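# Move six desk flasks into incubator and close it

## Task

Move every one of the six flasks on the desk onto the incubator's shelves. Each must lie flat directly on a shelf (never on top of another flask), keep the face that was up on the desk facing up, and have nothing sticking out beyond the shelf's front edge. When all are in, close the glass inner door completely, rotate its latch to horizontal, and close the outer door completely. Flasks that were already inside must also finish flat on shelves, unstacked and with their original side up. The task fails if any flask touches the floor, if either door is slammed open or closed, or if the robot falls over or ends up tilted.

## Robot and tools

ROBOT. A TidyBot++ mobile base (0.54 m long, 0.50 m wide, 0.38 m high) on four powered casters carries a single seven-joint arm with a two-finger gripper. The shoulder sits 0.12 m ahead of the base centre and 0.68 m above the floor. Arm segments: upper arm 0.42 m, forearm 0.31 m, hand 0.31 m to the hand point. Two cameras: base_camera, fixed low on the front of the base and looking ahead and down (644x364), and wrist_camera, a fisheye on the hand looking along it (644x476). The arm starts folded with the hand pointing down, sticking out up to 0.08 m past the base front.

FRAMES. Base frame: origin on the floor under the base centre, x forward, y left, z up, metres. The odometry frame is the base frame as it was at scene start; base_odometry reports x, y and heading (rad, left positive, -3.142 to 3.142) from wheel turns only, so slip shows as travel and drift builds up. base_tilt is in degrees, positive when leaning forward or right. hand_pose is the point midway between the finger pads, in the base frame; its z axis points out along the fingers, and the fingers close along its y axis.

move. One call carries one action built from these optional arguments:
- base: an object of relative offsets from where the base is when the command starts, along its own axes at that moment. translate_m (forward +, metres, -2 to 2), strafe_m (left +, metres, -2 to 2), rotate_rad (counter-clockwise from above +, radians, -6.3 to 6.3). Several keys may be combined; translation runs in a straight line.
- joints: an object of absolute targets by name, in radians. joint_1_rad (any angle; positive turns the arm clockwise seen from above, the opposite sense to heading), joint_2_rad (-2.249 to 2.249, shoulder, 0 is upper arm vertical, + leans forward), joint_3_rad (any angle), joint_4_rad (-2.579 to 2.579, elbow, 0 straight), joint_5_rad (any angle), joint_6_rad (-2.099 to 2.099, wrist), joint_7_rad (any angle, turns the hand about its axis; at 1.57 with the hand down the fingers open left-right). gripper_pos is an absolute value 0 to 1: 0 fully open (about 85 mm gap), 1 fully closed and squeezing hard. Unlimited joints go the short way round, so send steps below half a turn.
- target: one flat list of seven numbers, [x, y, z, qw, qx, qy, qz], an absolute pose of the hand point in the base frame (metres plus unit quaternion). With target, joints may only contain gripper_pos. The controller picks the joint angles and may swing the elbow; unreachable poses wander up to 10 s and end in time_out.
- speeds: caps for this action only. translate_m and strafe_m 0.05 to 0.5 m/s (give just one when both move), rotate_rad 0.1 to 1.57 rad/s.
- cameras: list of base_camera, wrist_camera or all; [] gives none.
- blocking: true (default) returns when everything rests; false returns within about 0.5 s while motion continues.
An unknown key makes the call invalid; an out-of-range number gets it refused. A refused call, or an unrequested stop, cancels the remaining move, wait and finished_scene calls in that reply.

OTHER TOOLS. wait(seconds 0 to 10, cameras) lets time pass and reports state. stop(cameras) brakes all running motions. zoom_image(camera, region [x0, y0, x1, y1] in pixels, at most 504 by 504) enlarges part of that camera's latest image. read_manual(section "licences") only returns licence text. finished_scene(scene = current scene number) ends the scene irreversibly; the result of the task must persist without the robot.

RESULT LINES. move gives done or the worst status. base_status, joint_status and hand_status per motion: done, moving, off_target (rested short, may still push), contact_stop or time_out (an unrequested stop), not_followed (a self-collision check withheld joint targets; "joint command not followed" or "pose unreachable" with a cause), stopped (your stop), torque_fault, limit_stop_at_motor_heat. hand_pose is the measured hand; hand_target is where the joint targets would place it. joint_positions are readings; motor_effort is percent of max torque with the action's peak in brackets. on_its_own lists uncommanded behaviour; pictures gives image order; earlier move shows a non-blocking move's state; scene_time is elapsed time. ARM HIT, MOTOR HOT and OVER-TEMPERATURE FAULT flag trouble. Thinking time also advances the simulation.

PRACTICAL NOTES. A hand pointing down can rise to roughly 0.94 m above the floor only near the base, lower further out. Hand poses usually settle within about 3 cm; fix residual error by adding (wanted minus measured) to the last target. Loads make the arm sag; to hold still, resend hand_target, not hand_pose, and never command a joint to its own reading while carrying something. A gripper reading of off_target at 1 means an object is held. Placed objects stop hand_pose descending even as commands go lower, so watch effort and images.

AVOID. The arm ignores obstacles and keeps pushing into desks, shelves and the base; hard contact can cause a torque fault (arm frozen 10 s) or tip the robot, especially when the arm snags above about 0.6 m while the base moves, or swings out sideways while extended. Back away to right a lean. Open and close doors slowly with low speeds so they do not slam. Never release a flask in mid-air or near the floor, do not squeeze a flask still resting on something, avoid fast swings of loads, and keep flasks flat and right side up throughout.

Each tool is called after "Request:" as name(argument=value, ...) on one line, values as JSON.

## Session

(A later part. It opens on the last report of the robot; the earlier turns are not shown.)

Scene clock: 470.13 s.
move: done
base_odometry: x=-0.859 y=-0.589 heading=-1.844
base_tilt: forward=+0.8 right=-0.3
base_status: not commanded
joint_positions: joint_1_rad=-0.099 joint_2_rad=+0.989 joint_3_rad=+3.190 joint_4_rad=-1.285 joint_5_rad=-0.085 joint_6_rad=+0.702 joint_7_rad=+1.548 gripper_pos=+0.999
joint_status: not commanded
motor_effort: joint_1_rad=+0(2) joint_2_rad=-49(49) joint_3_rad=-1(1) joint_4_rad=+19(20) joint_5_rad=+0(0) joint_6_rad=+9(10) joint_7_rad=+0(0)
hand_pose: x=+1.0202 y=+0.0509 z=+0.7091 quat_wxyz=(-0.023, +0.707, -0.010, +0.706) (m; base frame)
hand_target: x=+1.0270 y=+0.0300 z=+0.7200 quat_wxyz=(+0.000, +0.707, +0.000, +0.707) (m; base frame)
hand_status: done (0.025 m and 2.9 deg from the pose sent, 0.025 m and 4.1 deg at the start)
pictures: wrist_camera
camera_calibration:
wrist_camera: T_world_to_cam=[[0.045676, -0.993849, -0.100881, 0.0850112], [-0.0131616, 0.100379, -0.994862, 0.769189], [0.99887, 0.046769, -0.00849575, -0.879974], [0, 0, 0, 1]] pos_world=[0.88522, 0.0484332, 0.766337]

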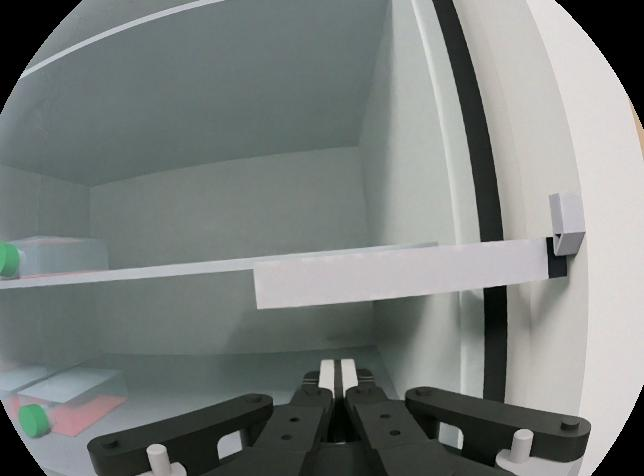

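Request:
move(target=[1.027, 0.03, 0.75, 0, 0.7071, 0, 0.7071], cameras=["wrist_camera"])

Request:
move(target=[1.027, 0.03, 0.77, 0, 0.7071, 0, 0.7071], cameras=["wrist_camera"])

Scene clock: 477.80 s.
move: off_target
base_odometry: x=-0.859 y=-0.589 heading=-1.844
base_tilt: forward=+0.8 right=-0.3
base_status: not commanded
joint_positions: joint_1_rad=-0.099 joint_2_rad=+0.959 joint_3_rad=+3.190 joint_4_rad=-1.282 joint_5_rad=-0.085 joint_6_rad=+0.632 joint_7_rad=+1.548 gripper_pos=+0.999
joint_status: not commanded
motor_effort: joint_1_rad=+1(2) joint_2_rad=-51(52) joint_3_rad=+0(1) joint_4_rad=+23(24) joint_5_rad=+0(0) joint_6_rad=+11(12) joint_7_rad=+0(1)
hand_pose: x=+1.0194 y=+0.0512 z=+0.7168 quat_wxyz=(-0.024, +0.720, -0.011, +0.694) (m; base frame)
hand_target: x=+1.0270 y=+0.0300 z=+0.7500 quat_wxyz=(+0.000, +0.707, +0.000, +0.707) (m; base frame)
hand_status: off_target (0.040 m and 3.7 deg from the pose sent, 0.046 m and 2.9 deg at the start)
pictures: wrist_camera
camera_calibration:
wrist_camera: T_world_to_cam=[[0.0435423, -0.993619, -0.104042, 0.0905397], [-0.0490715, 0.101888, -0.993585, 0.812318], [0.997846, 0.0483685, -0.044322, -0.852493], [0, 0, 0, 1]] pos_world=[0.886575, 0.0484305, 0.778742]

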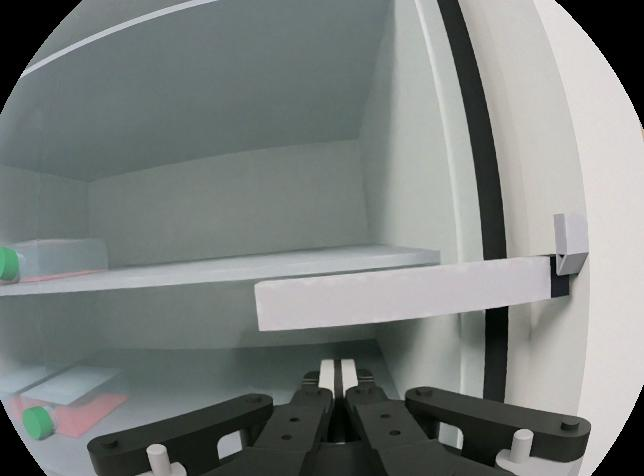

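Scene clock: 478.57 s.
move: off_target
base_odometry: x=-0.859 y=-0.589 heading=-1.844
base_tilt: forward=+0.8 right=-0.3
base_status: not commanded
joint_positions: joint_1_rad=-0.099 joint_2_rad=+0.935 joint_3_rad=+3.191 joint_4_rad=-1.276 joint_5_rad=-0.085 joint_6_rad=+0.584 joint_7_rad=+1.548 gripper_pos=+0.999
joint_status: not commanded
motor_effort: joint_1_rad=+0(2) joint_2_rad=-51(54) joint_3_rad=+0(1) joint_4_rad=+23(23) joint_5_rad=+0(0) joint_6_rad=+11(12) joint_7_rad=+0(0)
hand_pose: x=+1.0191 y=+0.0514 z=+0.7264 quat_wxyz=(-0.025, +0.726, -0.011, +0.687) (m; base frame)
hand_target: x=+1.0270 y=+0.0300 z=+0.7700 quat_wxyz=(+0.000, +0.707, +0.000, +0.707) (m; base frame)
hand_status: off_target (0.049 m and 4.5 deg from the pose sent, 0.058 m and 3.7 deg at the start)
pictures: wrist_camera
camera_calibration:
wrist_camera: T_world_to_cam=[[0.0427293, -0.993427, -0.106192, 0.0941626], [-0.067491, 0.103176, -0.992371, 0.839608], [0.996804, 0.0495703, -0.0626387, -0.837437], [0, 0, 0, 1]] pos_world=[0.887403, 0.0484283, 0.790746]

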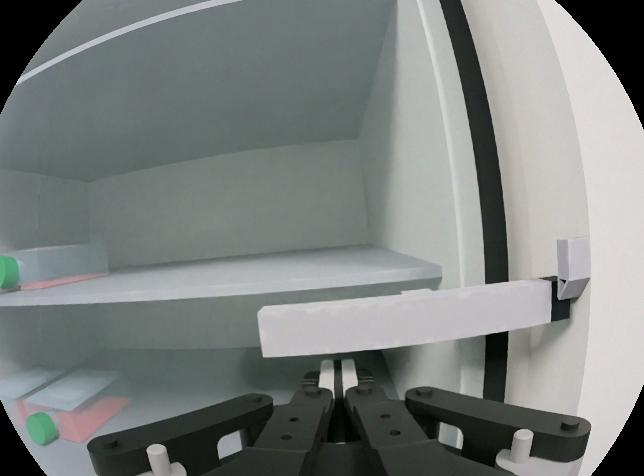

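Request:
move(target=[1.022, 0.03, 0.785, 0, 0.7071, 0, 0.7071], cameras=["wrist_camera"])

Request:
move(target=[1.022, 0.03, 0.81, 0, 0.7071, 0, 0.7071], cameras=["wrist_camera"])

Scene clock: 491.63 s.
move: done
base_odometry: x=-0.859 y=-0.589 heading=-1.844
base_tilt: forward=+0.9 right=-0.3
base_status: not commanded
joint_positions: joint_1_rad=-0.099 joint_2_rad=+0.915 joint_3_rad=+3.193 joint_4_rad=-1.276 joint_5_rad=-0.085 joint_6_rad=+0.560 joint_7_rad=+1.548 gripper_pos=+0.999
joint_status: not commanded
motor_effort: joint_1_rad=+2(3) joint_2_rad=-53(55) joint_3_rad=+0(1) joint_4_rad=+21(24) joint_5_rad=+0(1) joint_6_rad=+12(15) joint_7_rad=+0(0)
hand_pose: x=+1.0178 y=+0.0504 z=+0.7370 quat_wxyz=(-0.025, +0.728, -0.011, +0.686) (m; base frame)
hand_target: x=+1.0220 y=+0.0300 z=+0.7850 quat_wxyz=(+0.000, +0.707, +0.000, +0.707) (m; base frame)
hand_status: done (0.052 m and 4.6 deg from the pose sent, 0.063 m and 4.5 deg at the start)
pictures: wrist_camera
camera_calibration:
wrist_camera: T_world_to_cam=[[0.0417462, -0.993467, -0.106213, 0.0953799], [-0.0711066, 0.103082, -0.992128, 0.853664], [0.996595, 0.04897, -0.0663388, -0.832526], [0, 0, 0, 1]] pos_world=[0.886411, 0.0475285, 0.801845]

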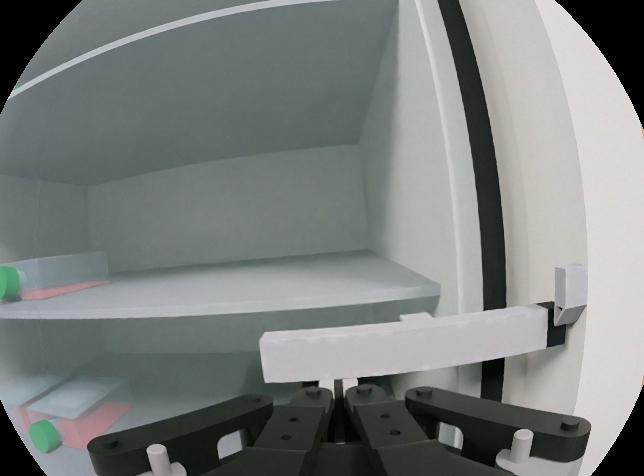

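Scene clock: 492.30 s.
move: off_target
base_odometry: x=-0.859 y=-0.589 heading=-1.844
base_tilt: forward=+0.8 right=-0.2
base_status: not commanded
joint_positions: joint_1_rad=-0.099 joint_2_rad=+0.899 joint_3_rad=+3.194 joint_4_rad=-1.267 joint_5_rad=-0.085 joint_6_rad=+0.496 joint_7_rad=+1.548 gripper_pos=+0.999
joint_status: not commanded
motor_effort: joint_1_rad=+1(2) joint_2_rad=-56(57) joint_3_rad=+0(0) joint_4_rad=+23(23) joint_5_rad=-1(1) joint_6_rad=+13(14) joint_7_rad=+0(0)
hand_pose: x=+1.0170 y=+0.0504 z=+0.7370 quat_wxyz=(-0.025, +0.741, -0.011, +0.671) (m; base frame)
hand_target: x=+1.0220 y=+0.0300 z=+0.8100 quat_wxyz=(+0.000, +0.707, +0.000, +0.707) (m; base frame)
hand_status: off_target (0.076 m and 6.5 deg from the pose sent, 0.076 m and 4.6 deg at the start)
pictures: wrist_camera
camera_calibration:
wrist_camera: T_world_to_cam=[[0.0387834, -0.993438, -0.107595, 0.0993913], [-0.10996, 0.102779, -0.988608, 0.89056], [0.993179, 0.0501727, -0.105252, -0.799655], [0, 0, 0, 1]] pos_world=[0.888272, 0.0473289, 0.806943]

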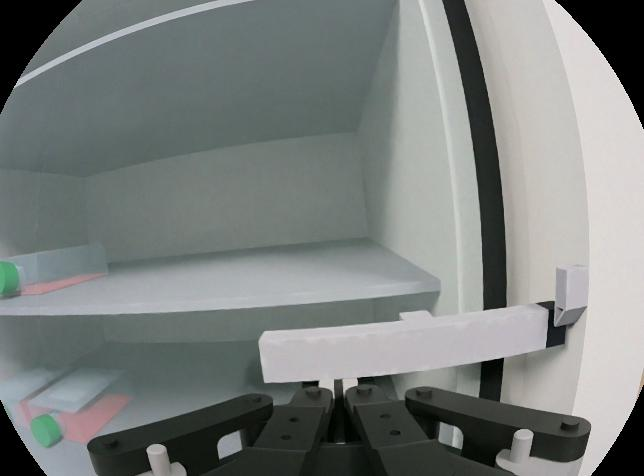

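Request:
move(target=[1.02, 0.05, 0.73, 0, 0.7071, 0, 0.7071], cameras=[])

Request:
move(target=[1.02, 0.053, 0.775, 0, 0.7071, 0, 0.7071], cameras=["wrist_camera"])

Request:
move(target=[1.02, 0.053, 0.80, 0, 0.7071, 0, 0.7071], cameras=["wrist_camera"])

Scene clock: 511.07 s.
move: done
base_odometry: x=-0.859 y=-0.589 heading=-1.844
base_tilt: forward=+0.8 right=-0.3
base_status: not commanded
joint_positions: joint_1_rad=-0.112 joint_2_rad=+0.935 joint_3_rad=+3.214 joint_4_rad=-1.279 joint_5_rad=-0.091 joint_6_rad=+0.620 joint_7_rad=+1.548 gripper_pos=+0.999
joint_status: not commanded
motor_effort: joint_1_rad=+1(3) joint_2_rad=-49(56) joint_3_rad=+0(1) joint_4_rad=+19(24) joint_5_rad=+0(1) joint_6_rad=+10(13) joint_7_rad=+0(1)
hand_pose: x=+1.0191 y=+0.0499 z=+0.7366 quat_wxyz=(-0.018, +0.714, -0.008, +0.700) (m; base frame)
hand_target: x=+1.0200 y=+0.0500 z=+0.7300 quat_wxyz=(+0.000, +0.707, +0.000, +0.707) (m; base frame)
hand_status: done (0.007 m and 2.6 deg from the pose sent, 0.008 m and 6.5 deg at the start)
pictures: none
No camera images: "cameras" was empty.

Scene clock: 511.87 s.
move: done
base_odometry: x=-0.859 y=-0.589 heading=-1.844
base_tilt: forward=+0.8 right=-0.3
base_status: not commanded
joint_positions: joint_1_rad=-0.122 joint_2_rad=+0.919 joint_3_rad=+3.232 joint_4_rad=-1.278 joint_5_rad=-0.094 joint_6_rad=+0.572 joint_7_rad=+1.548 gripper_pos=+0.999
joint_status: not commanded
motor_effort: joint_1_rad=+1(1) joint_2_rad=-52(53) joint_3_rad=+0(0) joint_4_rad=+20(21) joint_5_rad=+0(0) joint_6_rad=+11(12) joint_7_rad=+0(1)
hand_pose: x=+1.0178 y=+0.0500 z=+0.7370 quat_wxyz=(-0.014, +0.725, -0.005, +0.689) (m; base frame)
hand_target: x=+1.0200 y=+0.0530 z=+0.7750 quat_wxyz=(+0.000, +0.707, +0.000, +0.707) (m; base frame)
hand_status: done (0.038 m and 3.3 deg from the pose sent, 0.039 m and 2.6 deg at the start)
pictures: wrist_camera
camera_calibration:
wrist_camera: T_world_to_cam=[[0.0363722, -0.996021, -0.0813604, 0.0822052], [-0.0619494, 0.0790105, -0.994947, 0.847711], [0.997416, 0.0412286, -0.0588291, -0.838452], [0, 0, 0, 1]] pos_world=[0.885811, 0.0494683, 0.80079]

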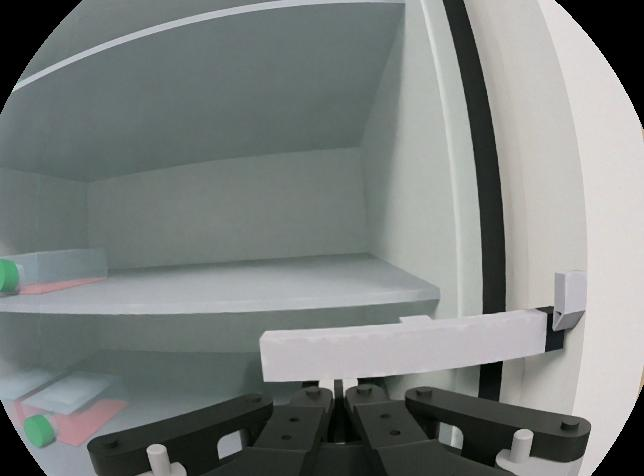

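Scene clock: 512.53 s.
move: off_target
base_odometry: x=-0.859 y=-0.589 heading=-1.844
base_tilt: forward=+0.8 right=-0.3
base_status: not commanded
joint_positions: joint_1_rad=-0.125 joint_2_rad=+0.904 joint_3_rad=+3.237 joint_4_rad=-1.273 joint_5_rad=-0.095 joint_6_rad=+0.519 joint_7_rad=+1.548 gripper_pos=+0.999
joint_status: not commanded
motor_effort: joint_1_rad=+0(1) joint_2_rad=-55(56) joint_3_rad=+0(0) joint_4_rad=+23(23) joint_5_rad=+0(1) joint_6_rad=+13(13) joint_7_rad=+0(0)
hand_pose: x=+1.0169 y=+0.0501 z=+0.7371 quat_wxyz=(-0.013, +0.736, -0.005, +0.677) (m; base frame)
hand_target: x=+1.0200 y=+0.0530 z=+0.8000 quat_wxyz=(+0.000, +0.707, +0.000, +0.707) (m; base frame)
hand_status: off_target (0.063 m and 5.1 deg from the pose sent, 0.063 m and 3.3 deg at the start)
pictures: wrist_camera
camera_calibration:
wrist_camera: T_world_to_cam=[[0.0333234, -0.996077, -0.0819788, 0.0859193], [-0.0946211, 0.0785117, -0.992413, 0.879123], [0.994955, 0.0408274, -0.0916337, -0.810934], [0, 0, 0, 1]] pos_world=[0.887164, 0.0496691, 0.805188]

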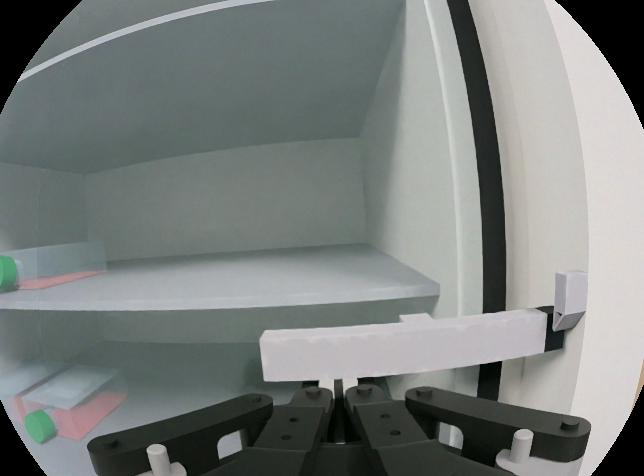

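Request:
zoom_image(camera="wrist_camera", region=[380, 230, 620, 400])

Scaled by 2.100.

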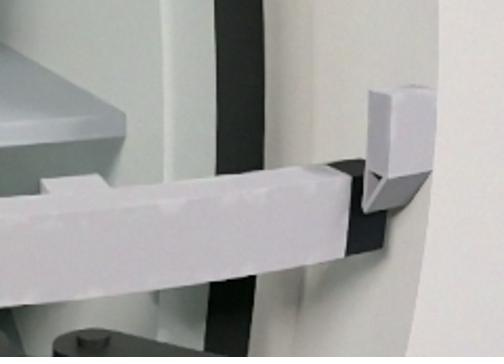

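Request:
move(target=[1.02, 0.06, 0.71, 0, 0.7071, 0, 0.7071], cameras=["wrist_camera"])

Scene clock: 525.87 s.
move: off_target
base_odometry: x=-0.859 y=-0.589 heading=-1.844
base_tilt: forward=+0.8 right=-0.3
base_status: not commanded
joint_positions: joint_1_rad=-0.128 joint_2_rad=+0.951 joint_3_rad=+3.237 joint_4_rad=-1.281 joint_5_rad=-0.105 joint_6_rad=+0.661 joint_7_rad=+1.548 gripper_pos=+0.999
joint_status: not commanded
motor_effort: joint_1_rad=+0(1) joint_2_rad=-47(55) joint_3_rad=+0(0) joint_4_rad=+19(23) joint_5_rad=+0(0) joint_6_rad=+9(13) joint_7_rad=+0(0)
hand_pose: x=+1.0195 y=+0.0505 z=+0.7351 quat_wxyz=(-0.013, +0.705, -0.007, +0.709) (m; base frame)
hand_target: x=+1.0200 y=+0.0600 z=+0.7100 quat_wxyz=(+0.000, +0.707, +0.000, +0.707) (m; base frame)
hand_status: off_target (0.027 m and 1.7 deg from the pose sent, 0.029 m and 5.1 deg at the start)
pictures: wrist_camera
camera_calibration:
wrist_camera: T_world_to_cam=[[0.036343, -0.996003, -0.0815865, 0.0827063], [-0.006213, 0.0814137, -0.996661, 0.790235], [0.99932, 0.0367286, -0.00322935, -0.882829], [0, 0, 0, 1]] pos_world=[0.884132, 0.0504649, 0.791494]

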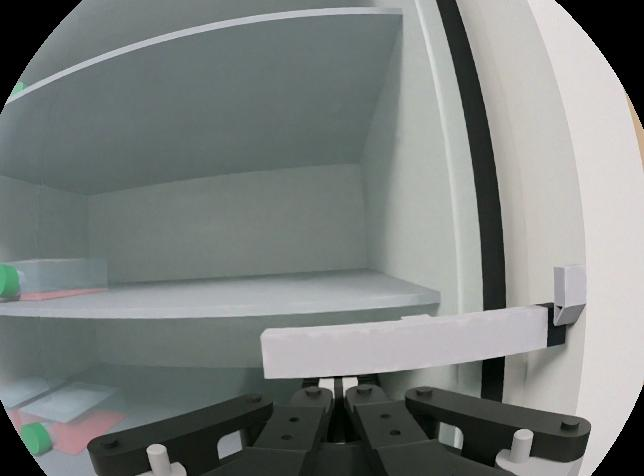

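Request:
move(target=[0.975, 0.06, 0.69, 0, 0.7071, 0, 0.7071], cameras=[])

Request:
move(target=[1.02, 0.075, 0.69, 0, 0.7071, 0, 0.7071], cameras=["wrist_camera"])

Scene clock: 537.50 s.
move: done
base_odometry: x=-0.859 y=-0.589 heading=-1.844
base_tilt: forward=+0.8 right=-0.3
base_status: not commanded
joint_positions: joint_1_rad=-0.139 joint_2_rad=+0.951 joint_3_rad=+3.237 joint_4_rad=-1.468 joint_5_rad=-0.105 joint_6_rad=+0.806 joint_7_rad=+1.548 gripper_pos=+0.999
joint_status: not commanded
motor_effort: joint_1_rad=+0(2) joint_2_rad=-47(49) joint_3_rad=+0(0) joint_4_rad=+17(20) joint_5_rad=+0(1) joint_6_rad=+9(10) joint_7_rad=+0(0)
hand_pose: x=+0.9790 y=+0.0495 z=+0.6795 quat_wxyz=(-0.007, +0.720, -0.004, +0.694) (m; base frame)
hand_target: x=+0.9750 y=+0.0600 z=+0.6900 quat_wxyz=(+0.000, +0.707, +0.000, +0.707) (m; base frame)
hand_status: done (0.015 m and 2.3 deg from the pose sent, 0.064 m and 1.7 deg at the start)
pictures: none
No camera images: "cameras" was empty.

Scene clock: 538.80 s.
move: done
base_odometry: x=-0.859 y=-0.589 heading=-1.844
base_tilt: forward=+0.8 right=-0.3
base_status: not commanded
joint_positions: joint_1_rad=-0.166 joint_2_rad=+0.994 joint_3_rad=+3.237 joint_4_rad=-1.298 joint_5_rad=-0.138 joint_6_rad=+0.763 joint_7_rad=+1.548 gripper_pos=+0.999
joint_status: not commanded
motor_effort: joint_1_rad=+0(2) joint_2_rad=-49(50) joint_3_rad=+0(1) joint_4_rad=+18(18) joint_5_rad=+0(1) joint_6_rad=+9(10) joint_7_rad=+0(0)
hand_pose: x=+1.0152 y=+0.0770 z=+0.7181 quat_wxyz=(-0.025, +0.691, -0.009, +0.723) (m; base frame)
hand_target: x=+1.0200 y=+0.0750 z=+0.6900 quat_wxyz=(+0.000, +0.707, +0.000, +0.707) (m; base frame)
hand_status: done (0.029 m and 4.0 deg from the pose sent, 0.049 m and 2.3 deg at the start)
pictures: wrist_camera
camera_calibration:
wrist_camera: T_world_to_cam=[[0.0543665, -0.993612, -0.0988879, 0.101868], [0.0332585, 0.100781, -0.994353, 0.727837], [0.997967, 0.0507706, 0.0385252, -0.909328], [0, 0, 0, 1]] pos_world=[0.877734, 0.0740321, 0.768832]

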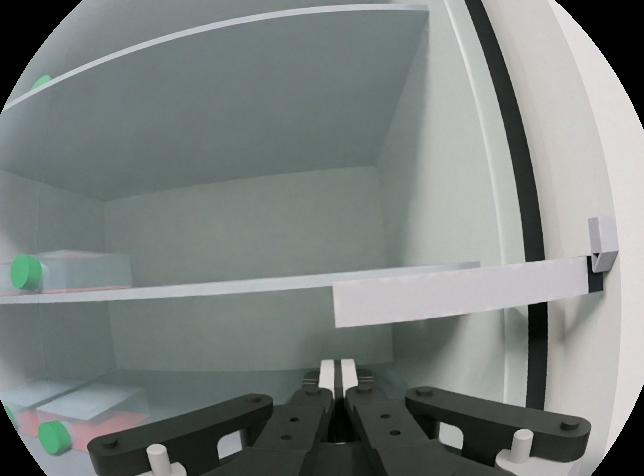

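Request:
move(target=[1.02, 0.057, 0.73, 0, 0.7071, 0, 0.7071], cameras=[])

Request:
move(target=[1.02, 0.057, 0.79, 0, 0.7071, 0, 0.7071], cameras=["wrist_camera"])

Request:
move(target=[1.02, 0.057, 0.82, 0, 0.7071, 0, 0.7071], cameras=["wrist_camera"])

Scene clock: 545.90 s.
move: done
base_odometry: x=-0.859 y=-0.589 heading=-1.844
base_tilt: forward=+0.8 right=-0.3
base_status: not commanded
joint_positions: joint_1_rad=-0.161 joint_2_rad=+0.962 joint_3_rad=+3.237 joint_4_rad=-1.295 joint_5_rad=-0.139 joint_6_rad=+0.695 joint_7_rad=+1.548 gripper_pos=+0.999
joint_status: not commanded
motor_effort: joint_1_rad=+1(2) joint_2_rad=-49(51) joint_3_rad=+0(1) joint_4_rad=+17(19) joint_5_rad=+0(0) joint_6_rad=+9(10) joint_7_rad=+0(0)
hand_pose: x=+1.0153 y=+0.0728 z=+0.7274 quat_wxyz=(-0.025, +0.702, -0.012, +0.711) (m; base frame)
hand_target: x=+1.0200 y=+0.0570 z=+0.7300 quat_wxyz=(+0.000, +0.707, +0.000, +0.707) (m; base frame)
hand_status: done (0.017 m and 3.3 deg from the pose sent, 0.024 m and 4.0 deg at the start)
pictures: none
No camera images: "cameras" was empty.

Scene clock: 546.77 s.
move: done
base_odometry: x=-0.859 y=-0.589 heading=-1.844
base_tilt: forward=+0.8 right=-0.3
base_status: not commanded
joint_positions: joint_1_rad=-0.161 joint_2_rad=+0.908 joint_3_rad=+3.239 joint_4_rad=-1.279 joint_5_rad=-0.139 joint_6_rad=+0.554 joint_7_rad=+1.548 gripper_pos=+0.999
joint_status: not commanded
motor_effort: joint_1_rad=+1(2) joint_2_rad=-52(53) joint_3_rad=+1(1) joint_4_rad=+20(22) joint_5_rad=+0(0) joint_6_rad=+11(13) joint_7_rad=+0(1)
hand_pose: x=+1.0148 y=+0.0736 z=+0.7411 quat_wxyz=(-0.028, +0.727, -0.013, +0.686) (m; base frame)
hand_target: x=+1.0200 y=+0.0570 z=+0.7900 quat_wxyz=(+0.000, +0.707, +0.000, +0.707) (m; base frame)
hand_status: done (0.052 m and 4.9 deg from the pose sent, 0.065 m and 3.3 deg at the start)
pictures: wrist_camera
camera_calibration:
wrist_camera: T_world_to_cam=[[0.044105, -0.992518, -0.113851, 0.122179], [-0.0708108, 0.11057, -0.991343, 0.85371], [0.996514, 0.0517851, -0.0654043, -0.831239], [0, 0, 0, 1]] pos_world=[0.883405, 0.0699158, 0.805862]

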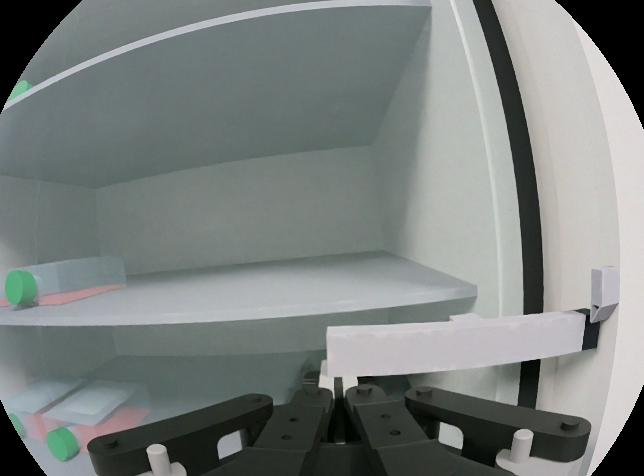

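Scene clock: 547.83 s.
move: done
base_odometry: x=-0.859 y=-0.589 heading=-1.844
base_tilt: forward=+0.8 right=-0.3
base_status: not commanded
joint_positions: joint_1_rad=-0.162 joint_2_rad=+0.835 joint_3_rad=+3.256 joint_4_rad=-1.228 joint_5_rad=-0.139 joint_6_rad=+0.486 joint_7_rad=+1.548 gripper_pos=+0.999
joint_status: not commanded
motor_effort: joint_1_rad=+1(3) joint_2_rad=-48(56) joint_3_rad=+0(2) joint_4_rad=+19(23) joint_5_rad=+0(1) joint_6_rad=+9(12) joint_7_rad=+0(1)
hand_pose: x=+1.0165 y=+0.0689 z=+0.8162 quat_wxyz=(-0.028, +0.707, -0.014, +0.706) (m; base frame)
hand_target: x=+1.0200 y=+0.0570 z=+0.8200 quat_wxyz=(+0.000, +0.707, +0.000, +0.707) (m; base frame)
hand_status: done (0.013 m and 3.7 deg from the pose sent, 0.081 m and 4.9 deg at the start)
pictures: wrist_camera
camera_calibration:
wrist_camera: T_world_to_cam=[[0.0476114, -0.992343, -0.11397, 0.122466], [-0.0131108, 0.113469, -0.993455, 0.871686], [0.99878, 0.048794, -0.00760796, -0.876988], [0, 0, 0, 1]] pos_world=[0.881515, 0.0654112, 0.873266]

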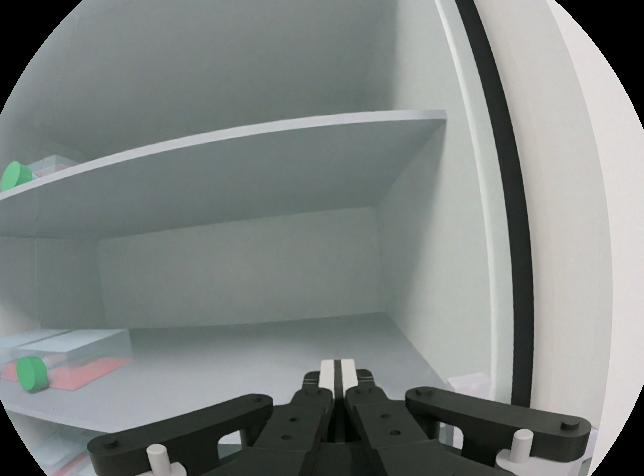

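Request:
move(target=[0.88, 0.06, 0.82, 0, 0.7071, 0, 0.7071], cameras=["wrist_camera"])

Scene clock: 554.67 s.
move: done
base_odometry: x=-0.859 y=-0.589 heading=-1.844
base_tilt: forward=+0.8 right=-0.3
base_status: not commanded
joint_positions: joint_1_rad=-0.176 joint_2_rad=+0.577 joint_3_rad=+3.256 joint_4_rad=-1.751 joint_5_rad=-0.139 joint_6_rad=+0.715 joint_7_rad=+1.559 gripper_pos=+0.999
joint_status: not commanded
motor_effort: joint_1_rad=+1(2) joint_2_rad=-38(48) joint_3_rad=+0(1) joint_4_rad=+16(20) joint_5_rad=+0(1) joint_6_rad=+9(9) joint_7_rad=+0(1)
hand_pose: x=+0.8865 y=+0.0425 z=+0.8064 quat_wxyz=(-0.013, +0.720, -0.023, +0.693) (m; base frame)
hand_target: x=+0.8800 y=+0.0600 z=+0.8200 quat_wxyz=(+0.000, +0.707, +0.000, +0.707) (m; base frame)
hand_status: done (0.023 m and 3.8 deg from the pose sent, 0.137 m and 3.7 deg at the start)
pictures: wrist_camera
camera_calibration:
wrist_camera: T_world_to_cam=[[0.0106013, -0.994433, -0.10484, 0.126871], [-0.0480022, 0.104219, -0.993395, 0.894604], [0.998791, 0.0155639, -0.0466301, -0.713117], [0, 0, 0, 1]] pos_world=[0.753853, 0.0440289, 0.868744]

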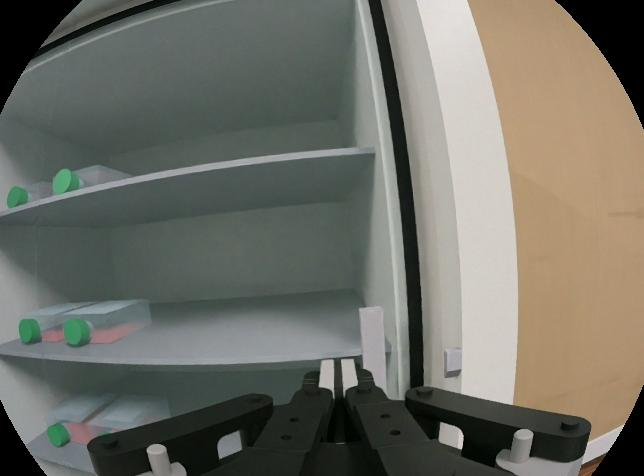

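Request:
move(joints={"gripper_pos": 0.35}, target=[0.93, 0.02, 0.79, 0, 0.7071, 0, 0.7071], cameras=["wrist_camera"])

Scene clock: 566.00 s.
move: done
base_odometry: x=-0.859 y=-0.589 heading=-1.844
base_tilt: forward=+0.8 right=-0.3
base_status: not commanded
joint_positions: joint_1_rad=-0.080 joint_2_rad=+0.675 joint_3_rad=+3.214 joint_4_rad=-1.645 joint_5_rad=-0.087 joint_6_rad=+0.717 joint_7_rad=+1.559 gripper_pos=+0.350
joint_status: all done
motor_effort: joint_1_rad=+1(3) joint_2_rad=-41(43) joint_3_rad=+0(1) joint_4_rad=+17(18) joint_5_rad=+0(1) joint_6_rad=+9(10) joint_7_rad=+0(1)
hand_pose: x=+0.9233 y=+0.0071 z=+0.7868 quat_wxyz=(+0.002, +0.717, -0.023, +0.696) (m; base frame)
hand_target: x=+0.9300 y=+0.0200 z=+0.7900 quat_wxyz=(+0.000, +0.707, +0.000, +0.707) (m; base frame)
hand_status: done (0.015 m and 3.2 deg from the pose sent, 0.052 m and 3.8 deg at the start)
pictures: wrist_camera
camera_calibration:
wrist_camera: T_world_to_cam=[[-0.00956286, -0.996398, -0.0842596, 0.0917149], [-0.0373803, 0.0845607, -0.995717, 0.872725], [0.999255, -0.00637225, -0.0380543, -0.75725], [0, 0, 0, 1]] pos_world=[0.790186, 0.0127609, 0.847898]

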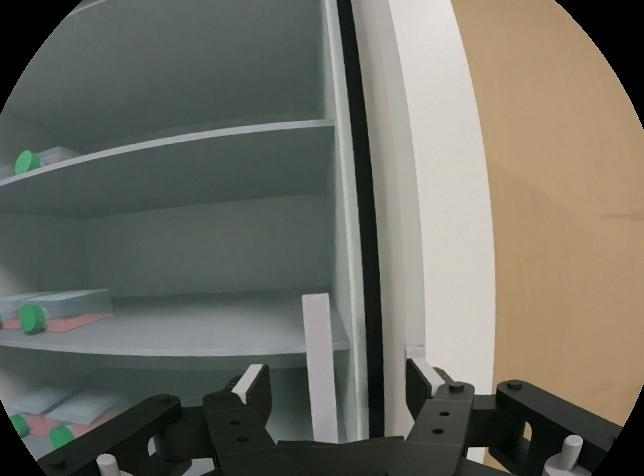

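Request:
move(target=[1.0, 0.032, 0.785, 0, 0.7071, 0, 0.7071], cameras=["wrist_camera"])

Scene clock: 574.20 s.
move: done
base_odometry: x=-0.859 y=-0.589 heading=-1.844
base_tilt: forward=+0.8 right=-0.3
base_status: not commanded
joint_positions: joint_1_rad=-0.080 joint_2_rad=+0.807 joint_3_rad=+3.214 joint_4_rad=-1.367 joint_5_rad=-0.087 joint_6_rad=+0.642 joint_7_rad=+1.559 gripper_pos=+0.350
joint_status: not commanded
motor_effort: joint_1_rad=+1(2) joint_2_rad=-46(47) joint_3_rad=+0(1) joint_4_rad=+19(19) joint_5_rad=+0(1) joint_6_rad=+9(9) joint_7_rad=+0(1)
hand_pose: x=+0.9928 y=+0.0177 z=+0.8077 quat_wxyz=(-0.004, +0.692, -0.018, +0.722) (m; base frame)
hand_target: x=+1.0000 y=+0.0320 z=+0.7850 quat_wxyz=(+0.000, +0.707, +0.000, +0.707) (m; base frame)
hand_status: done (0.028 m and 3.2 deg from the pose sent, 0.081 m and 3.2 deg at the start)
pictures: wrist_camera
camera_calibration:
wrist_camera: T_world_to_cam=[[0.011401, -0.996475, -0.0831093, 0.0830321], [0.0328248, 0.0834429, -0.995972, 0.825762], [0.999396, 0.00862703, 0.0336604, -0.884123], [0, 0, 0, 1]] pos_world=[0.855537, 0.0214628, 0.859097]

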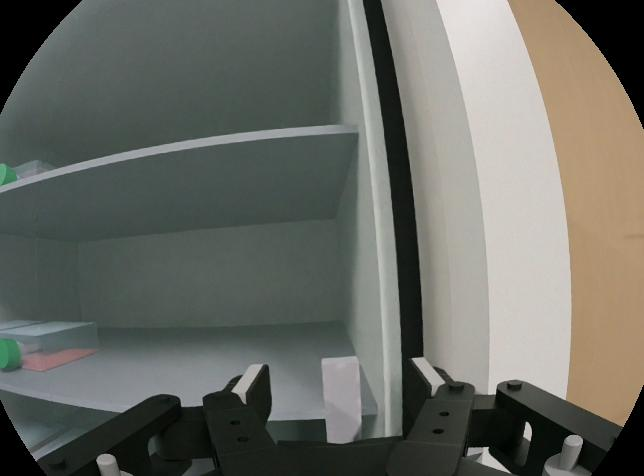

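Request:
move(target=[1.03, 0.032, 0.755, 0, 0.7071, 0, 0.7071], cameras=["wrist_camera"])

Scene clock: 580.50 s.
move: done
base_odometry: x=-0.859 y=-0.589 heading=-1.844
base_tilt: forward=+0.8 right=-0.3
base_status: not commanded
joint_positions: joint_1_rad=-0.080 joint_2_rad=+0.916 joint_3_rad=+3.214 joint_4_rad=-1.246 joint_5_rad=-0.087 joint_6_rad=+0.625 joint_7_rad=+1.559 gripper_pos=+0.350
joint_status: not commanded
motor_effort: joint_1_rad=+0(1) joint_2_rad=-49(51) joint_3_rad=+0(1) joint_4_rad=+18(20) joint_5_rad=+0(1) joint_6_rad=+9(10) joint_7_rad=+0(0)
hand_pose: x=+1.0246 y=+0.0232 z=+0.7740 quat_wxyz=(-0.005, +0.694, -0.014, +0.720) (m; base frame)
hand_target: x=+1.0300 y=+0.0320 z=+0.7550 quat_wxyz=(+0.000, +0.707, +0.000, +0.707) (m; base frame)
hand_status: done (0.022 m and 2.7 deg from the pose sent, 0.066 m and 3.2 deg at the start)
pictures: wrist_camera
camera_calibration:
wrist_camera: T_world_to_cam=[[0.0177757, -0.996733, -0.0787821, 0.0753944], [0.0265738, 0.0792377, -0.996501, 0.797635], [0.999489, 0.01562, 0.0278955, -0.910633], [0, 0, 0, 1]] pos_world=[0.887631, 0.0261694, 0.826187]

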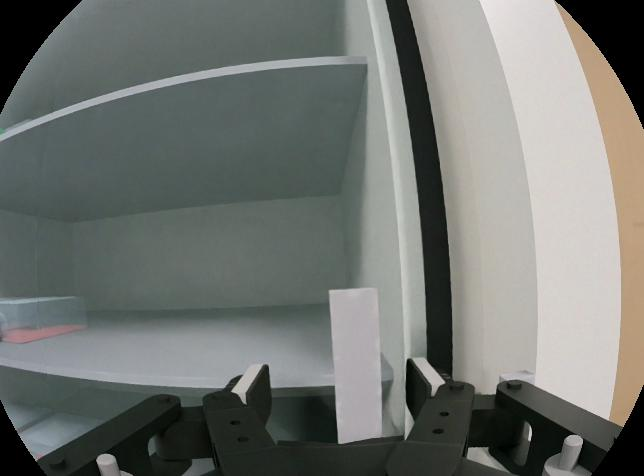

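Request:
move(target=[1.038, 0.019, 0.755, 0, 0.7071, 0, 0.7071], cameras=["wrist_camera"])

Scene clock: 583.73 s.
move: off_target
base_odometry: x=-0.859 y=-0.588 heading=-1.844
base_tilt: forward=+0.8 right=-0.3
base_status: not commanded
joint_positions: joint_1_rad=-0.071 joint_2_rad=+0.918 joint_3_rad=+3.204 joint_4_rad=-1.235 joint_5_rad=-0.070 joint_6_rad=+0.613 joint_7_rad=+1.559 gripper_pos=+0.350
joint_status: not commanded
motor_effort: joint_1_rad=+1(3) joint_2_rad=-45(49) joint_3_rad=+0(1) joint_4_rad=+24(25) joint_5_rad=-1(1) joint_6_rad=+9(9) joint_7_rad=+0(1)
hand_pose: x=+1.0268 y=+0.0231 z=+0.7750 quat_wxyz=(-0.005, +0.695, -0.009, +0.719) (m; base frame)
hand_target: x=+1.0380 y=+0.0190 z=+0.7550 quat_wxyz=(+0.000, +0.707, +0.000, +0.707) (m; base frame)
hand_status: off_target (0.023 m and 2.2 deg from the pose sent, 0.024 m and 2.7 deg at the start)
pictures: wrist_camera
camera_calibration:
wrist_camera: T_world_to_cam=[[0.024452, -0.997071, -0.0724701, 0.0636111], [0.0230311, 0.0730344, -0.997063, 0.802686], [0.999436, 0.0227112, 0.0247495, -0.910476], [0, 0, 0, 1]] pos_world=[0.88992, 0.025479, 0.827473]

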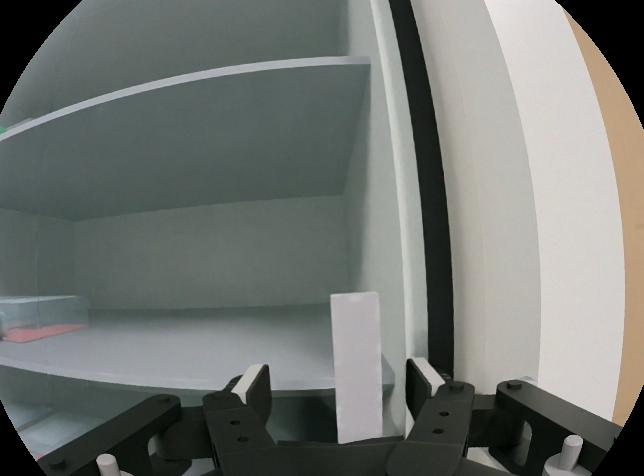

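Request:
move(target=[1.022, 0.019, 0.757, 0, 0.7071, 0, 0.7071], cameras=[])

Request:
move(joints={"gripper_pos": 0.72}, cameras=["wrist_camera"])

Scene clock: 591.53 s.
move: done
base_odometry: x=-0.859 y=-0.588 heading=-1.844
base_tilt: forward=+0.9 right=-0.3
base_status: not commanded
joint_positions: joint_1_rad=-0.071 joint_2_rad=+0.916 joint_3_rad=+3.204 joint_4_rad=-1.250 joint_5_rad=-0.070 joint_6_rad=+0.613 joint_7_rad=+1.559 gripper_pos=+0.350
joint_status: not commanded
motor_effort: joint_1_rad=+0(2) joint_2_rad=-49(50) joint_3_rad=-1(1) joint_4_rad=+18(24) joint_5_rad=+0(1) joint_6_rad=+9(10) joint_7_rad=+0(1)
hand_pose: x=+1.0241 y=+0.0226 z=+0.7681 quat_wxyz=(-0.005, +0.700, -0.009, +0.714) (m; base frame)
hand_target: x=+1.0220 y=+0.0190 z=+0.7570 quat_wxyz=(+0.000, +0.707, +0.000, +0.707) (m; base frame)
hand_status: done (0.012 m and 1.7 deg from the pose sent, 0.019 m and 2.2 deg at the start)
pictures: none
No camera images: "cameras" was empty.

Scene clock: 592.27 s.
move: done
base_odometry: x=-0.859 y=-0.588 heading=-1.844
base_tilt: forward=+0.8 right=-0.3
base_status: not commanded
joint_positions: joint_1_rad=-0.065 joint_2_rad=+0.911 joint_3_rad=+3.201 joint_4_rad=-1.260 joint_5_rad=-0.068 joint_6_rad=+0.613 joint_7_rad=+1.559 gripper_pos=+0.720
joint_status: all done
motor_effort: joint_1_rad=+2(7) joint_2_rad=-47(49) joint_3_rad=+0(5) joint_4_rad=+20(22) joint_5_rad=-1(2) joint_6_rad=+9(9) joint_7_rad=+0(1)
hand_pose: x=+1.0221 y=+0.0193 z=+0.7667 quat_wxyz=(-0.004, +0.702, -0.010, +0.712) (m; base frame)
hand_target: x=+1.0220 y=+0.0190 z=+0.7570 quat_wxyz=(+0.000, +0.707, +0.000, +0.707) (m; base frame)
hand_status: not commanded
pictures: wrist_camera
camera_calibration:
wrist_camera: T_world_to_cam=[[0.0196326, -0.997114, -0.0733314, 0.0648771], [0.00501451, 0.0734428, -0.997287, 0.81348], [0.999795, 0.0192116, 0.00644192, -0.891793], [0, 0, 0, 1]] pos_world=[0.886257, 0.0220785, 0.821775]

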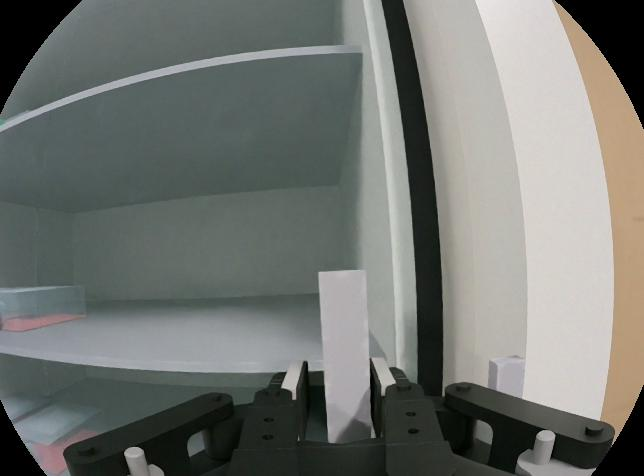

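Request:
move(joints={"gripper_pos": 0.92}, cameras=["wrist_camera"])

Scene clock: 596.37 s.
move: off_target
base_odometry: x=-0.859 y=-0.588 heading=-1.844
base_tilt: forward=+0.8 right=-0.3
base_status: not commanded
joint_positions: joint_1_rad=-0.061 joint_2_rad=+0.909 joint_3_rad=+3.201 joint_4_rad=-1.262 joint_5_rad=-0.065 joint_6_rad=+0.613 joint_7_rad=+1.559 gripper_pos=+0.844
joint_status: gripper_pos off_target (ended at +0.844, target +0.920)
motor_effort: joint_1_rad=+2(7) joint_2_rad=-46(47) joint_3_rad=+0(5) joint_4_rad=+20(21) joint_5_rad=-2(3) joint_6_rad=+8(9) joint_7_rad=-1(1)
hand_pose: x=+1.0216 y=+0.0160 z=+0.7666 quat_wxyz=(-0.002, +0.702, -0.011, +0.712) (m; base frame)
hand_target: x=+1.0220 y=+0.0190 z=+0.7570 quat_wxyz=(+0.000, +0.707, +0.000, +0.707) (m; base frame)
hand_status: not commanded
pictures: wrist_camera
camera_calibration:
wrist_camera: T_world_to_cam=[[0.0169391, -0.997328, -0.0710666, 0.0626253], [0.00406698, 0.0711449, -0.997458, 0.814706], [0.999848, 0.0166071, 0.00526125, -0.890374], [0, 0, 0, 1]] pos_world=[0.885864, 0.0192822, 0.82177]

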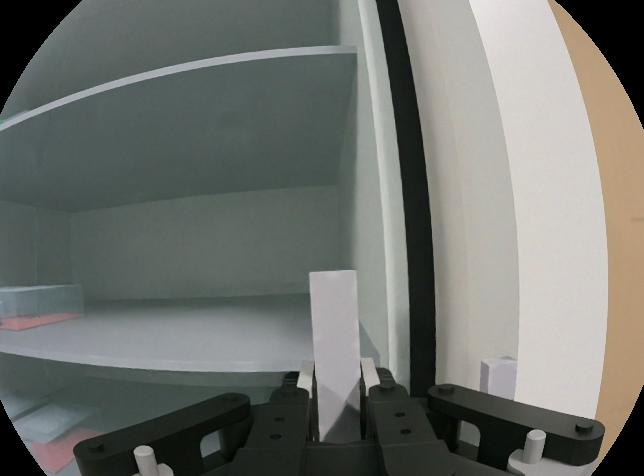

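Request:
move(base={"translate_m": -0.041, "strafe_m": 0.093, "rotate_rad": -0.0873}, speeds={"translate_m": 0.08, "rotate_rad": 0.1}, cameras=["wrist_camera"])

Scene clock: 631.73 s.
move: done
base_odometry: x=-0.758 y=-0.574 heading=-1.932
base_tilt: forward=+0.8 right=-0.3
base_status: done
joint_positions: joint_1_rad=-0.054 joint_2_rad=+0.910 joint_3_rad=+3.194 joint_4_rad=-1.262 joint_5_rad=-0.058 joint_6_rad=+0.613 joint_7_rad=+1.559 gripper_pos=+0.844
joint_status: not commanded
motor_effort: joint_1_rad=+0(10) joint_2_rad=-48(51) joint_3_rad=-1(4) joint_4_rad=+18(20) joint_5_rad=-1(4) joint_6_rad=+9(10) joint_7_rad=-1(1)
hand_pose: x=+1.0218 y=+0.0136 z=+0.7665 quat_wxyz=(-0.002, +0.702, -0.011, +0.712) (m; base frame)
hand_target: x=+1.0220 y=+0.0190 z=+0.7570 quat_wxyz=(+0.000, +0.707, +0.000, +0.707) (m; base frame)
hand_status: not commanded
pictures: wrist_camera
camera_calibration:
wrist_camera: T_world_to_cam=[[0.017139, -0.997317, -0.0711648, 0.0601244], [0.00405018, 0.0712439, -0.997451, 0.814784], [0.999845, 0.0168071, 0.00526037, -0.890532], [0, 0, 0, 1]] pos_world=[0.886064, 0.0168821, 0.82167]

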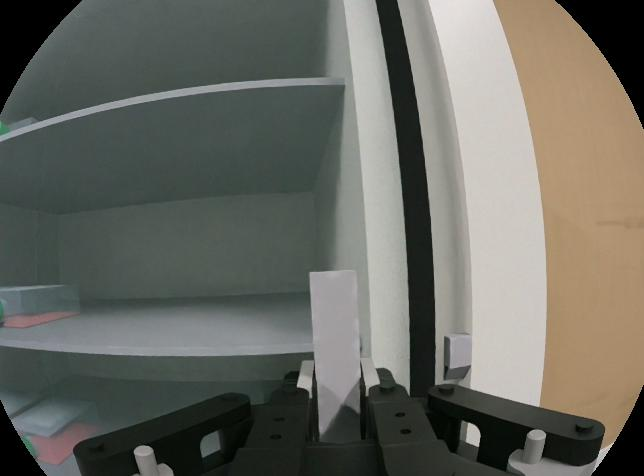

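Request:
move(base={"translate_m": -0.0735, "strafe_m": 0.1893, "rotate_rad": -0.1745}, speeds={"translate_m": 0.09, "rotate_rad": 0.1}, cameras=["wrist_camera"])

Request:
move(base={"translate_m": -0.0735, "strafe_m": 0.1893, "rotate_rad": -0.1745}, speeds={"translate_m": 0.09, "rotate_rad": 0.1}, cameras=["wrist_camera", "base_camera"])

Scene clock: 639.30 s.
move: done
base_odometry: x=-0.555 y=-0.572 heading=-2.108
base_tilt: forward=+0.8 right=-0.3
base_status: done
joint_positions: joint_1_rad=-0.048 joint_2_rad=+0.910 joint_3_rad=+3.190 joint_4_rad=-1.262 joint_5_rad=-0.053 joint_6_rad=+0.613 joint_7_rad=+1.559 gripper_pos=+0.844
joint_status: not commanded
motor_effort: joint_1_rad=-2(12) joint_2_rad=-47(48) joint_3_rad=-2(5) joint_4_rad=+18(20) joint_5_rad=-1(6) joint_6_rad=+8(9) joint_7_rad=-1(1)
hand_pose: x=+1.0218 y=+0.0119 z=+0.7664 quat_wxyz=(-0.002, +0.702, -0.010, +0.712) (m; base frame)
hand_target: x=+1.0220 y=+0.0190 z=+0.7570 quat_wxyz=(+0.000, +0.707, +0.000, +0.707) (m; base frame)
hand_status: not commanded
pictures: wrist_camera
camera_calibration:
wrist_camera: T_world_to_cam=[[0.017514, -0.997388, -0.0700727, 0.057202], [0.00375159, 0.0701485, -0.99753, 0.815248], [0.99984, 0.0172078, 0.00497037, -0.890267], [0, 0, 0, 1]] pos_world=[0.886063, 0.0151838, 0.821667]

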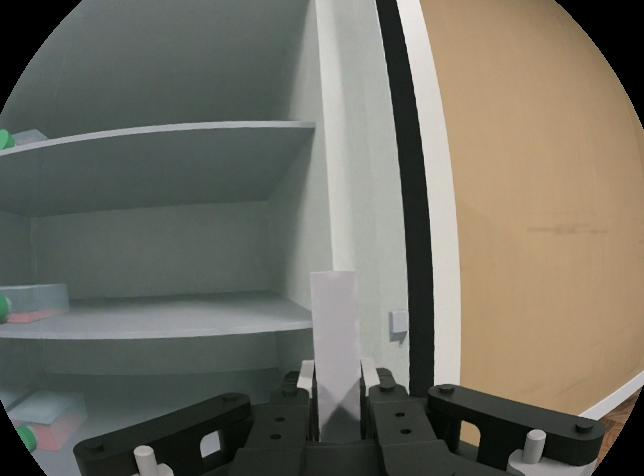

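Scene clock: 642.10 s.
move: done
base_odometry: x=-0.355 y=-0.606 heading=-2.283
base_tilt: forward=+0.8 right=-0.3
base_status: done
joint_positions: joint_1_rad=-0.045 joint_2_rad=+0.910 joint_3_rad=+3.190 joint_4_rad=-1.262 joint_5_rad=-0.052 joint_6_rad=+0.613 joint_7_rad=+1.559 gripper_pos=+0.844
joint_status: not commanded
motor_effort: joint_1_rad=-1(11) joint_2_rad=-47(48) joint_3_rad=-2(5) joint_4_rad=+18(20) joint_5_rad=-1(6) joint_6_rad=+8(9) joint_7_rad=+0(1)
hand_pose: x=+1.0218 y=+0.0089 z=+0.7664 quat_wxyz=(+0.000, +0.702, -0.010, +0.712) (m; base frame)
hand_target: x=+1.0220 y=+0.0190 z=+0.7570 quat_wxyz=(+0.000, +0.707, +0.000, +0.707) (m; base frame)
hand_status: not commanded
pictures: base_camera, wrist_camera
camera_calibration:
wrist_camera: T_world_to_cam=[[0.0145059, -0.99754, -0.0685895, 0.0560595], [0.0038967, 0.0686526, -0.997633, 0.815402], [0.999887, 0.0142043, 0.00488298, -0.890161], [0, 0, 0, 1]] pos_world=[0.88607, 0.0125862, 0.821664]

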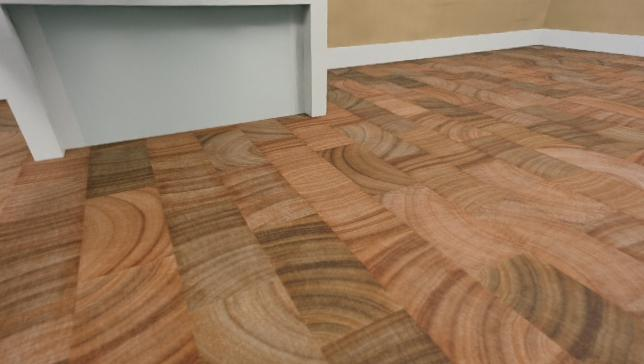

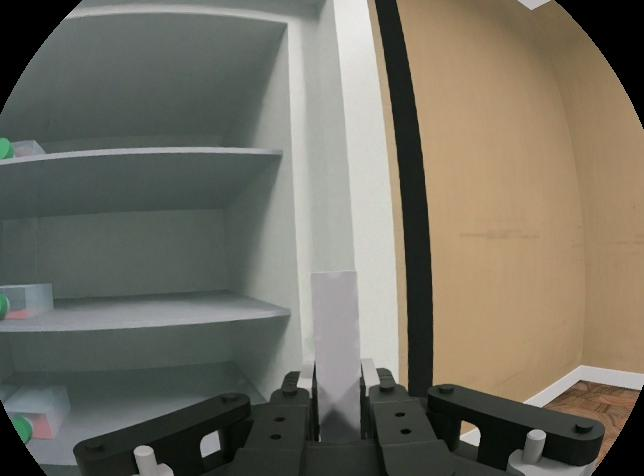

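Request:
move(base={"translate_m": -0.041, "strafe_m": 0.093, "rotate_rad": -0.0873}, speeds={"translate_m": 0.08, "rotate_rad": 0.1}, cameras=[])

Request:
move(target=[0.937, 0.0305, 0.757, 0.0616, 0.7044, -0.0616, 0.7044], cameras=["wrist_camera"])

Scene clock: 657.67 s.
move: done
base_odometry: x=-0.257 y=-0.636 heading=-2.371
base_tilt: forward=+0.8 right=-0.3
base_status: done
joint_positions: joint_1_rad=-0.044 joint_2_rad=+0.910 joint_3_rad=+3.191 joint_4_rad=-1.262 joint_5_rad=-0.051 joint_6_rad=+0.613 joint_7_rad=+1.559 gripper_pos=+0.844
joint_status: not commanded
motor_effort: joint_1_rad=-3(8) joint_2_rad=-47(48) joint_3_rad=-2(4) joint_4_rad=+19(20) joint_5_rad=-1(5) joint_6_rad=+8(9) joint_7_rad=+0(1)
hand_pose: x=+1.0218 y=+0.0077 z=+0.7664 quat_wxyz=(+0.000, +0.702, -0.010, +0.712) (m; base frame)
hand_target: x=+1.0220 y=+0.0190 z=+0.7570 quat_wxyz=(+0.000, +0.707, +0.000, +0.707) (m; base frame)
hand_status: not commanded
pictures: none
No camera images: "cameras" was empty.

Scene clock: 659.10 s.
move: off_target
base_odometry: x=-0.257 y=-0.636 heading=-2.371
base_tilt: forward=+0.8 right=-0.3
base_status: not commanded
joint_positions: joint_1_rad=-0.287 joint_2_rad=+0.784 joint_3_rad=+3.418 joint_4_rad=-1.566 joint_5_rad=-0.378 joint_6_rad=+0.747 joint_7_rad=+1.626 gripper_pos=+0.844
joint_status: not commanded
motor_effort: joint_1_rad=-4(6) joint_2_rad=-39(47) joint_3_rad=-1(3) joint_4_rad=+16(19) joint_5_rad=-2(2) joint_6_rad=+6(8) joint_7_rad=-2(2)
hand_pose: x=+0.9437 y=+0.0121 z=+0.7651 quat_wxyz=(+0.050, +0.703, -0.070, +0.706) (m; base frame)
hand_target: x=+0.9370 y=+0.0305 z=+0.7570 quat_wxyz=(+0.062, +0.704, -0.062, +0.704) (m; base frame)
hand_status: off_target (0.021 m and 1.7 deg from the pose sent, 0.088 m and 9.2 deg at the start)
pictures: wrist_camera
camera_calibration:
wrist_camera: T_world_to_cam=[[-0.139781, -0.986784, -0.0819715, 0.216072], [0.00480752, 0.082107, -0.996612, 0.812369], [0.990171, -0.139702, -0.00673304, -0.792227], [0, 0, 0, 1]] pos_world=[0.810737, 0.03584, 0.821994]

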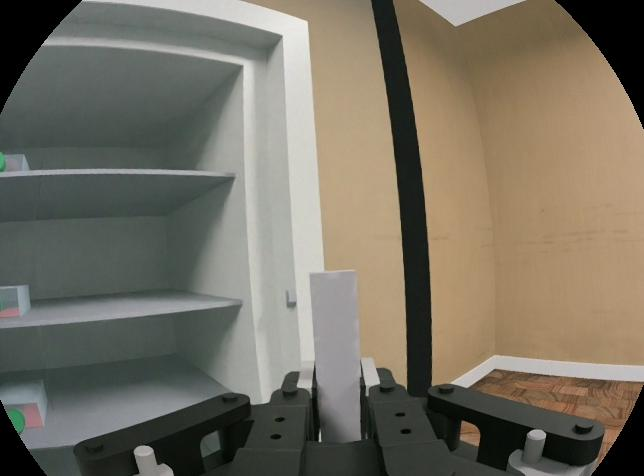

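Request:
move(target=[0.8555, 0.0565, 0.757, 0.1228, 0.6964, -0.1228, 0.6964], cameras=[])

Request:
move(target=[0.7796, 0.0963, 0.757, 0.183, 0.683, -0.183, 0.683], cameras=["wrist_camera"])

Scene clock: 663.53 s.
move: off_target
base_odometry: x=-0.257 y=-0.636 heading=-2.371
base_tilt: forward=+0.8 right=-0.3
base_status: not commanded
joint_positions: joint_1_rad=-0.566 joint_2_rad=+0.728 joint_3_rad=+3.560 joint_4_rad=-1.754 joint_5_rad=-0.802 joint_6_rad=+0.869 joint_7_rad=+1.796 gripper_pos=+0.844
joint_status: not commanded
motor_effort: joint_1_rad=-4(7) joint_2_rad=-34(40) joint_3_rad=+0(2) joint_4_rad=+15(18) joint_5_rad=+1(2) joint_6_rad=+5(7) joint_7_rad=-2(2)
hand_pose: x=+0.8633 y=+0.0297 z=+0.7637 quat_wxyz=(+0.113, +0.691, -0.139, +0.700) (m; base frame)
hand_target: x=+0.8555 y=+0.0565 z=+0.7570 quat_wxyz=(+0.123, +0.696, -0.123, +0.696) (m; base frame)
hand_status: off_target (0.029 m and 2.3 deg from the pose sent, 0.099 m and 10.5 deg at the start)
pictures: none
No camera images: "cameras" was empty.

Scene clock: 664.67 s.
move: off_target
base_odometry: x=-0.257 y=-0.636 heading=-2.371
base_tilt: forward=+0.8 right=-0.3
base_status: not commanded
joint_positions: joint_1_rad=-0.748 joint_2_rad=+0.710 joint_3_rad=+3.511 joint_4_rad=-1.801 joint_5_rad=-1.225 joint_6_rad=+1.083 joint_7_rad=+2.038 gripper_pos=+0.844
joint_status: not commanded
motor_effort: joint_1_rad=-2(6) joint_2_rad=-32(36) joint_3_rad=+2(3) joint_4_rad=+15(19) joint_5_rad=+4(6) joint_6_rad=+5(8) joint_7_rad=-1(2)
hand_pose: x=+0.7867 y=+0.0596 z=+0.7625 quat_wxyz=(+0.182, +0.671, -0.205, +0.689) (m; base frame)
hand_target: x=+0.7796 y=+0.0963 z=+0.7570 quat_wxyz=(+0.183, +0.683, -0.183, +0.683) (m; base frame)
hand_status: off_target (0.038 m and 3.0 deg from the pose sent, 0.107 m and 9.7 deg at the start)
pictures: wrist_camera
camera_calibration:
wrist_camera: T_world_to_cam=[[-0.499935, -0.861259, -0.0910922, 0.523599], [0.0526674, 0.0747514, -0.99581, 0.76878], [0.86446, -0.502638, 0.00798951, -0.520734], [0, 0, 0, 1]] pos_world=[0.671429, 0.131747, 0.817415]

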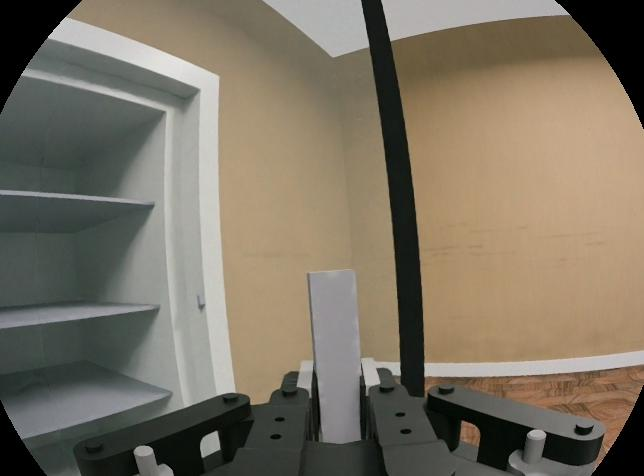

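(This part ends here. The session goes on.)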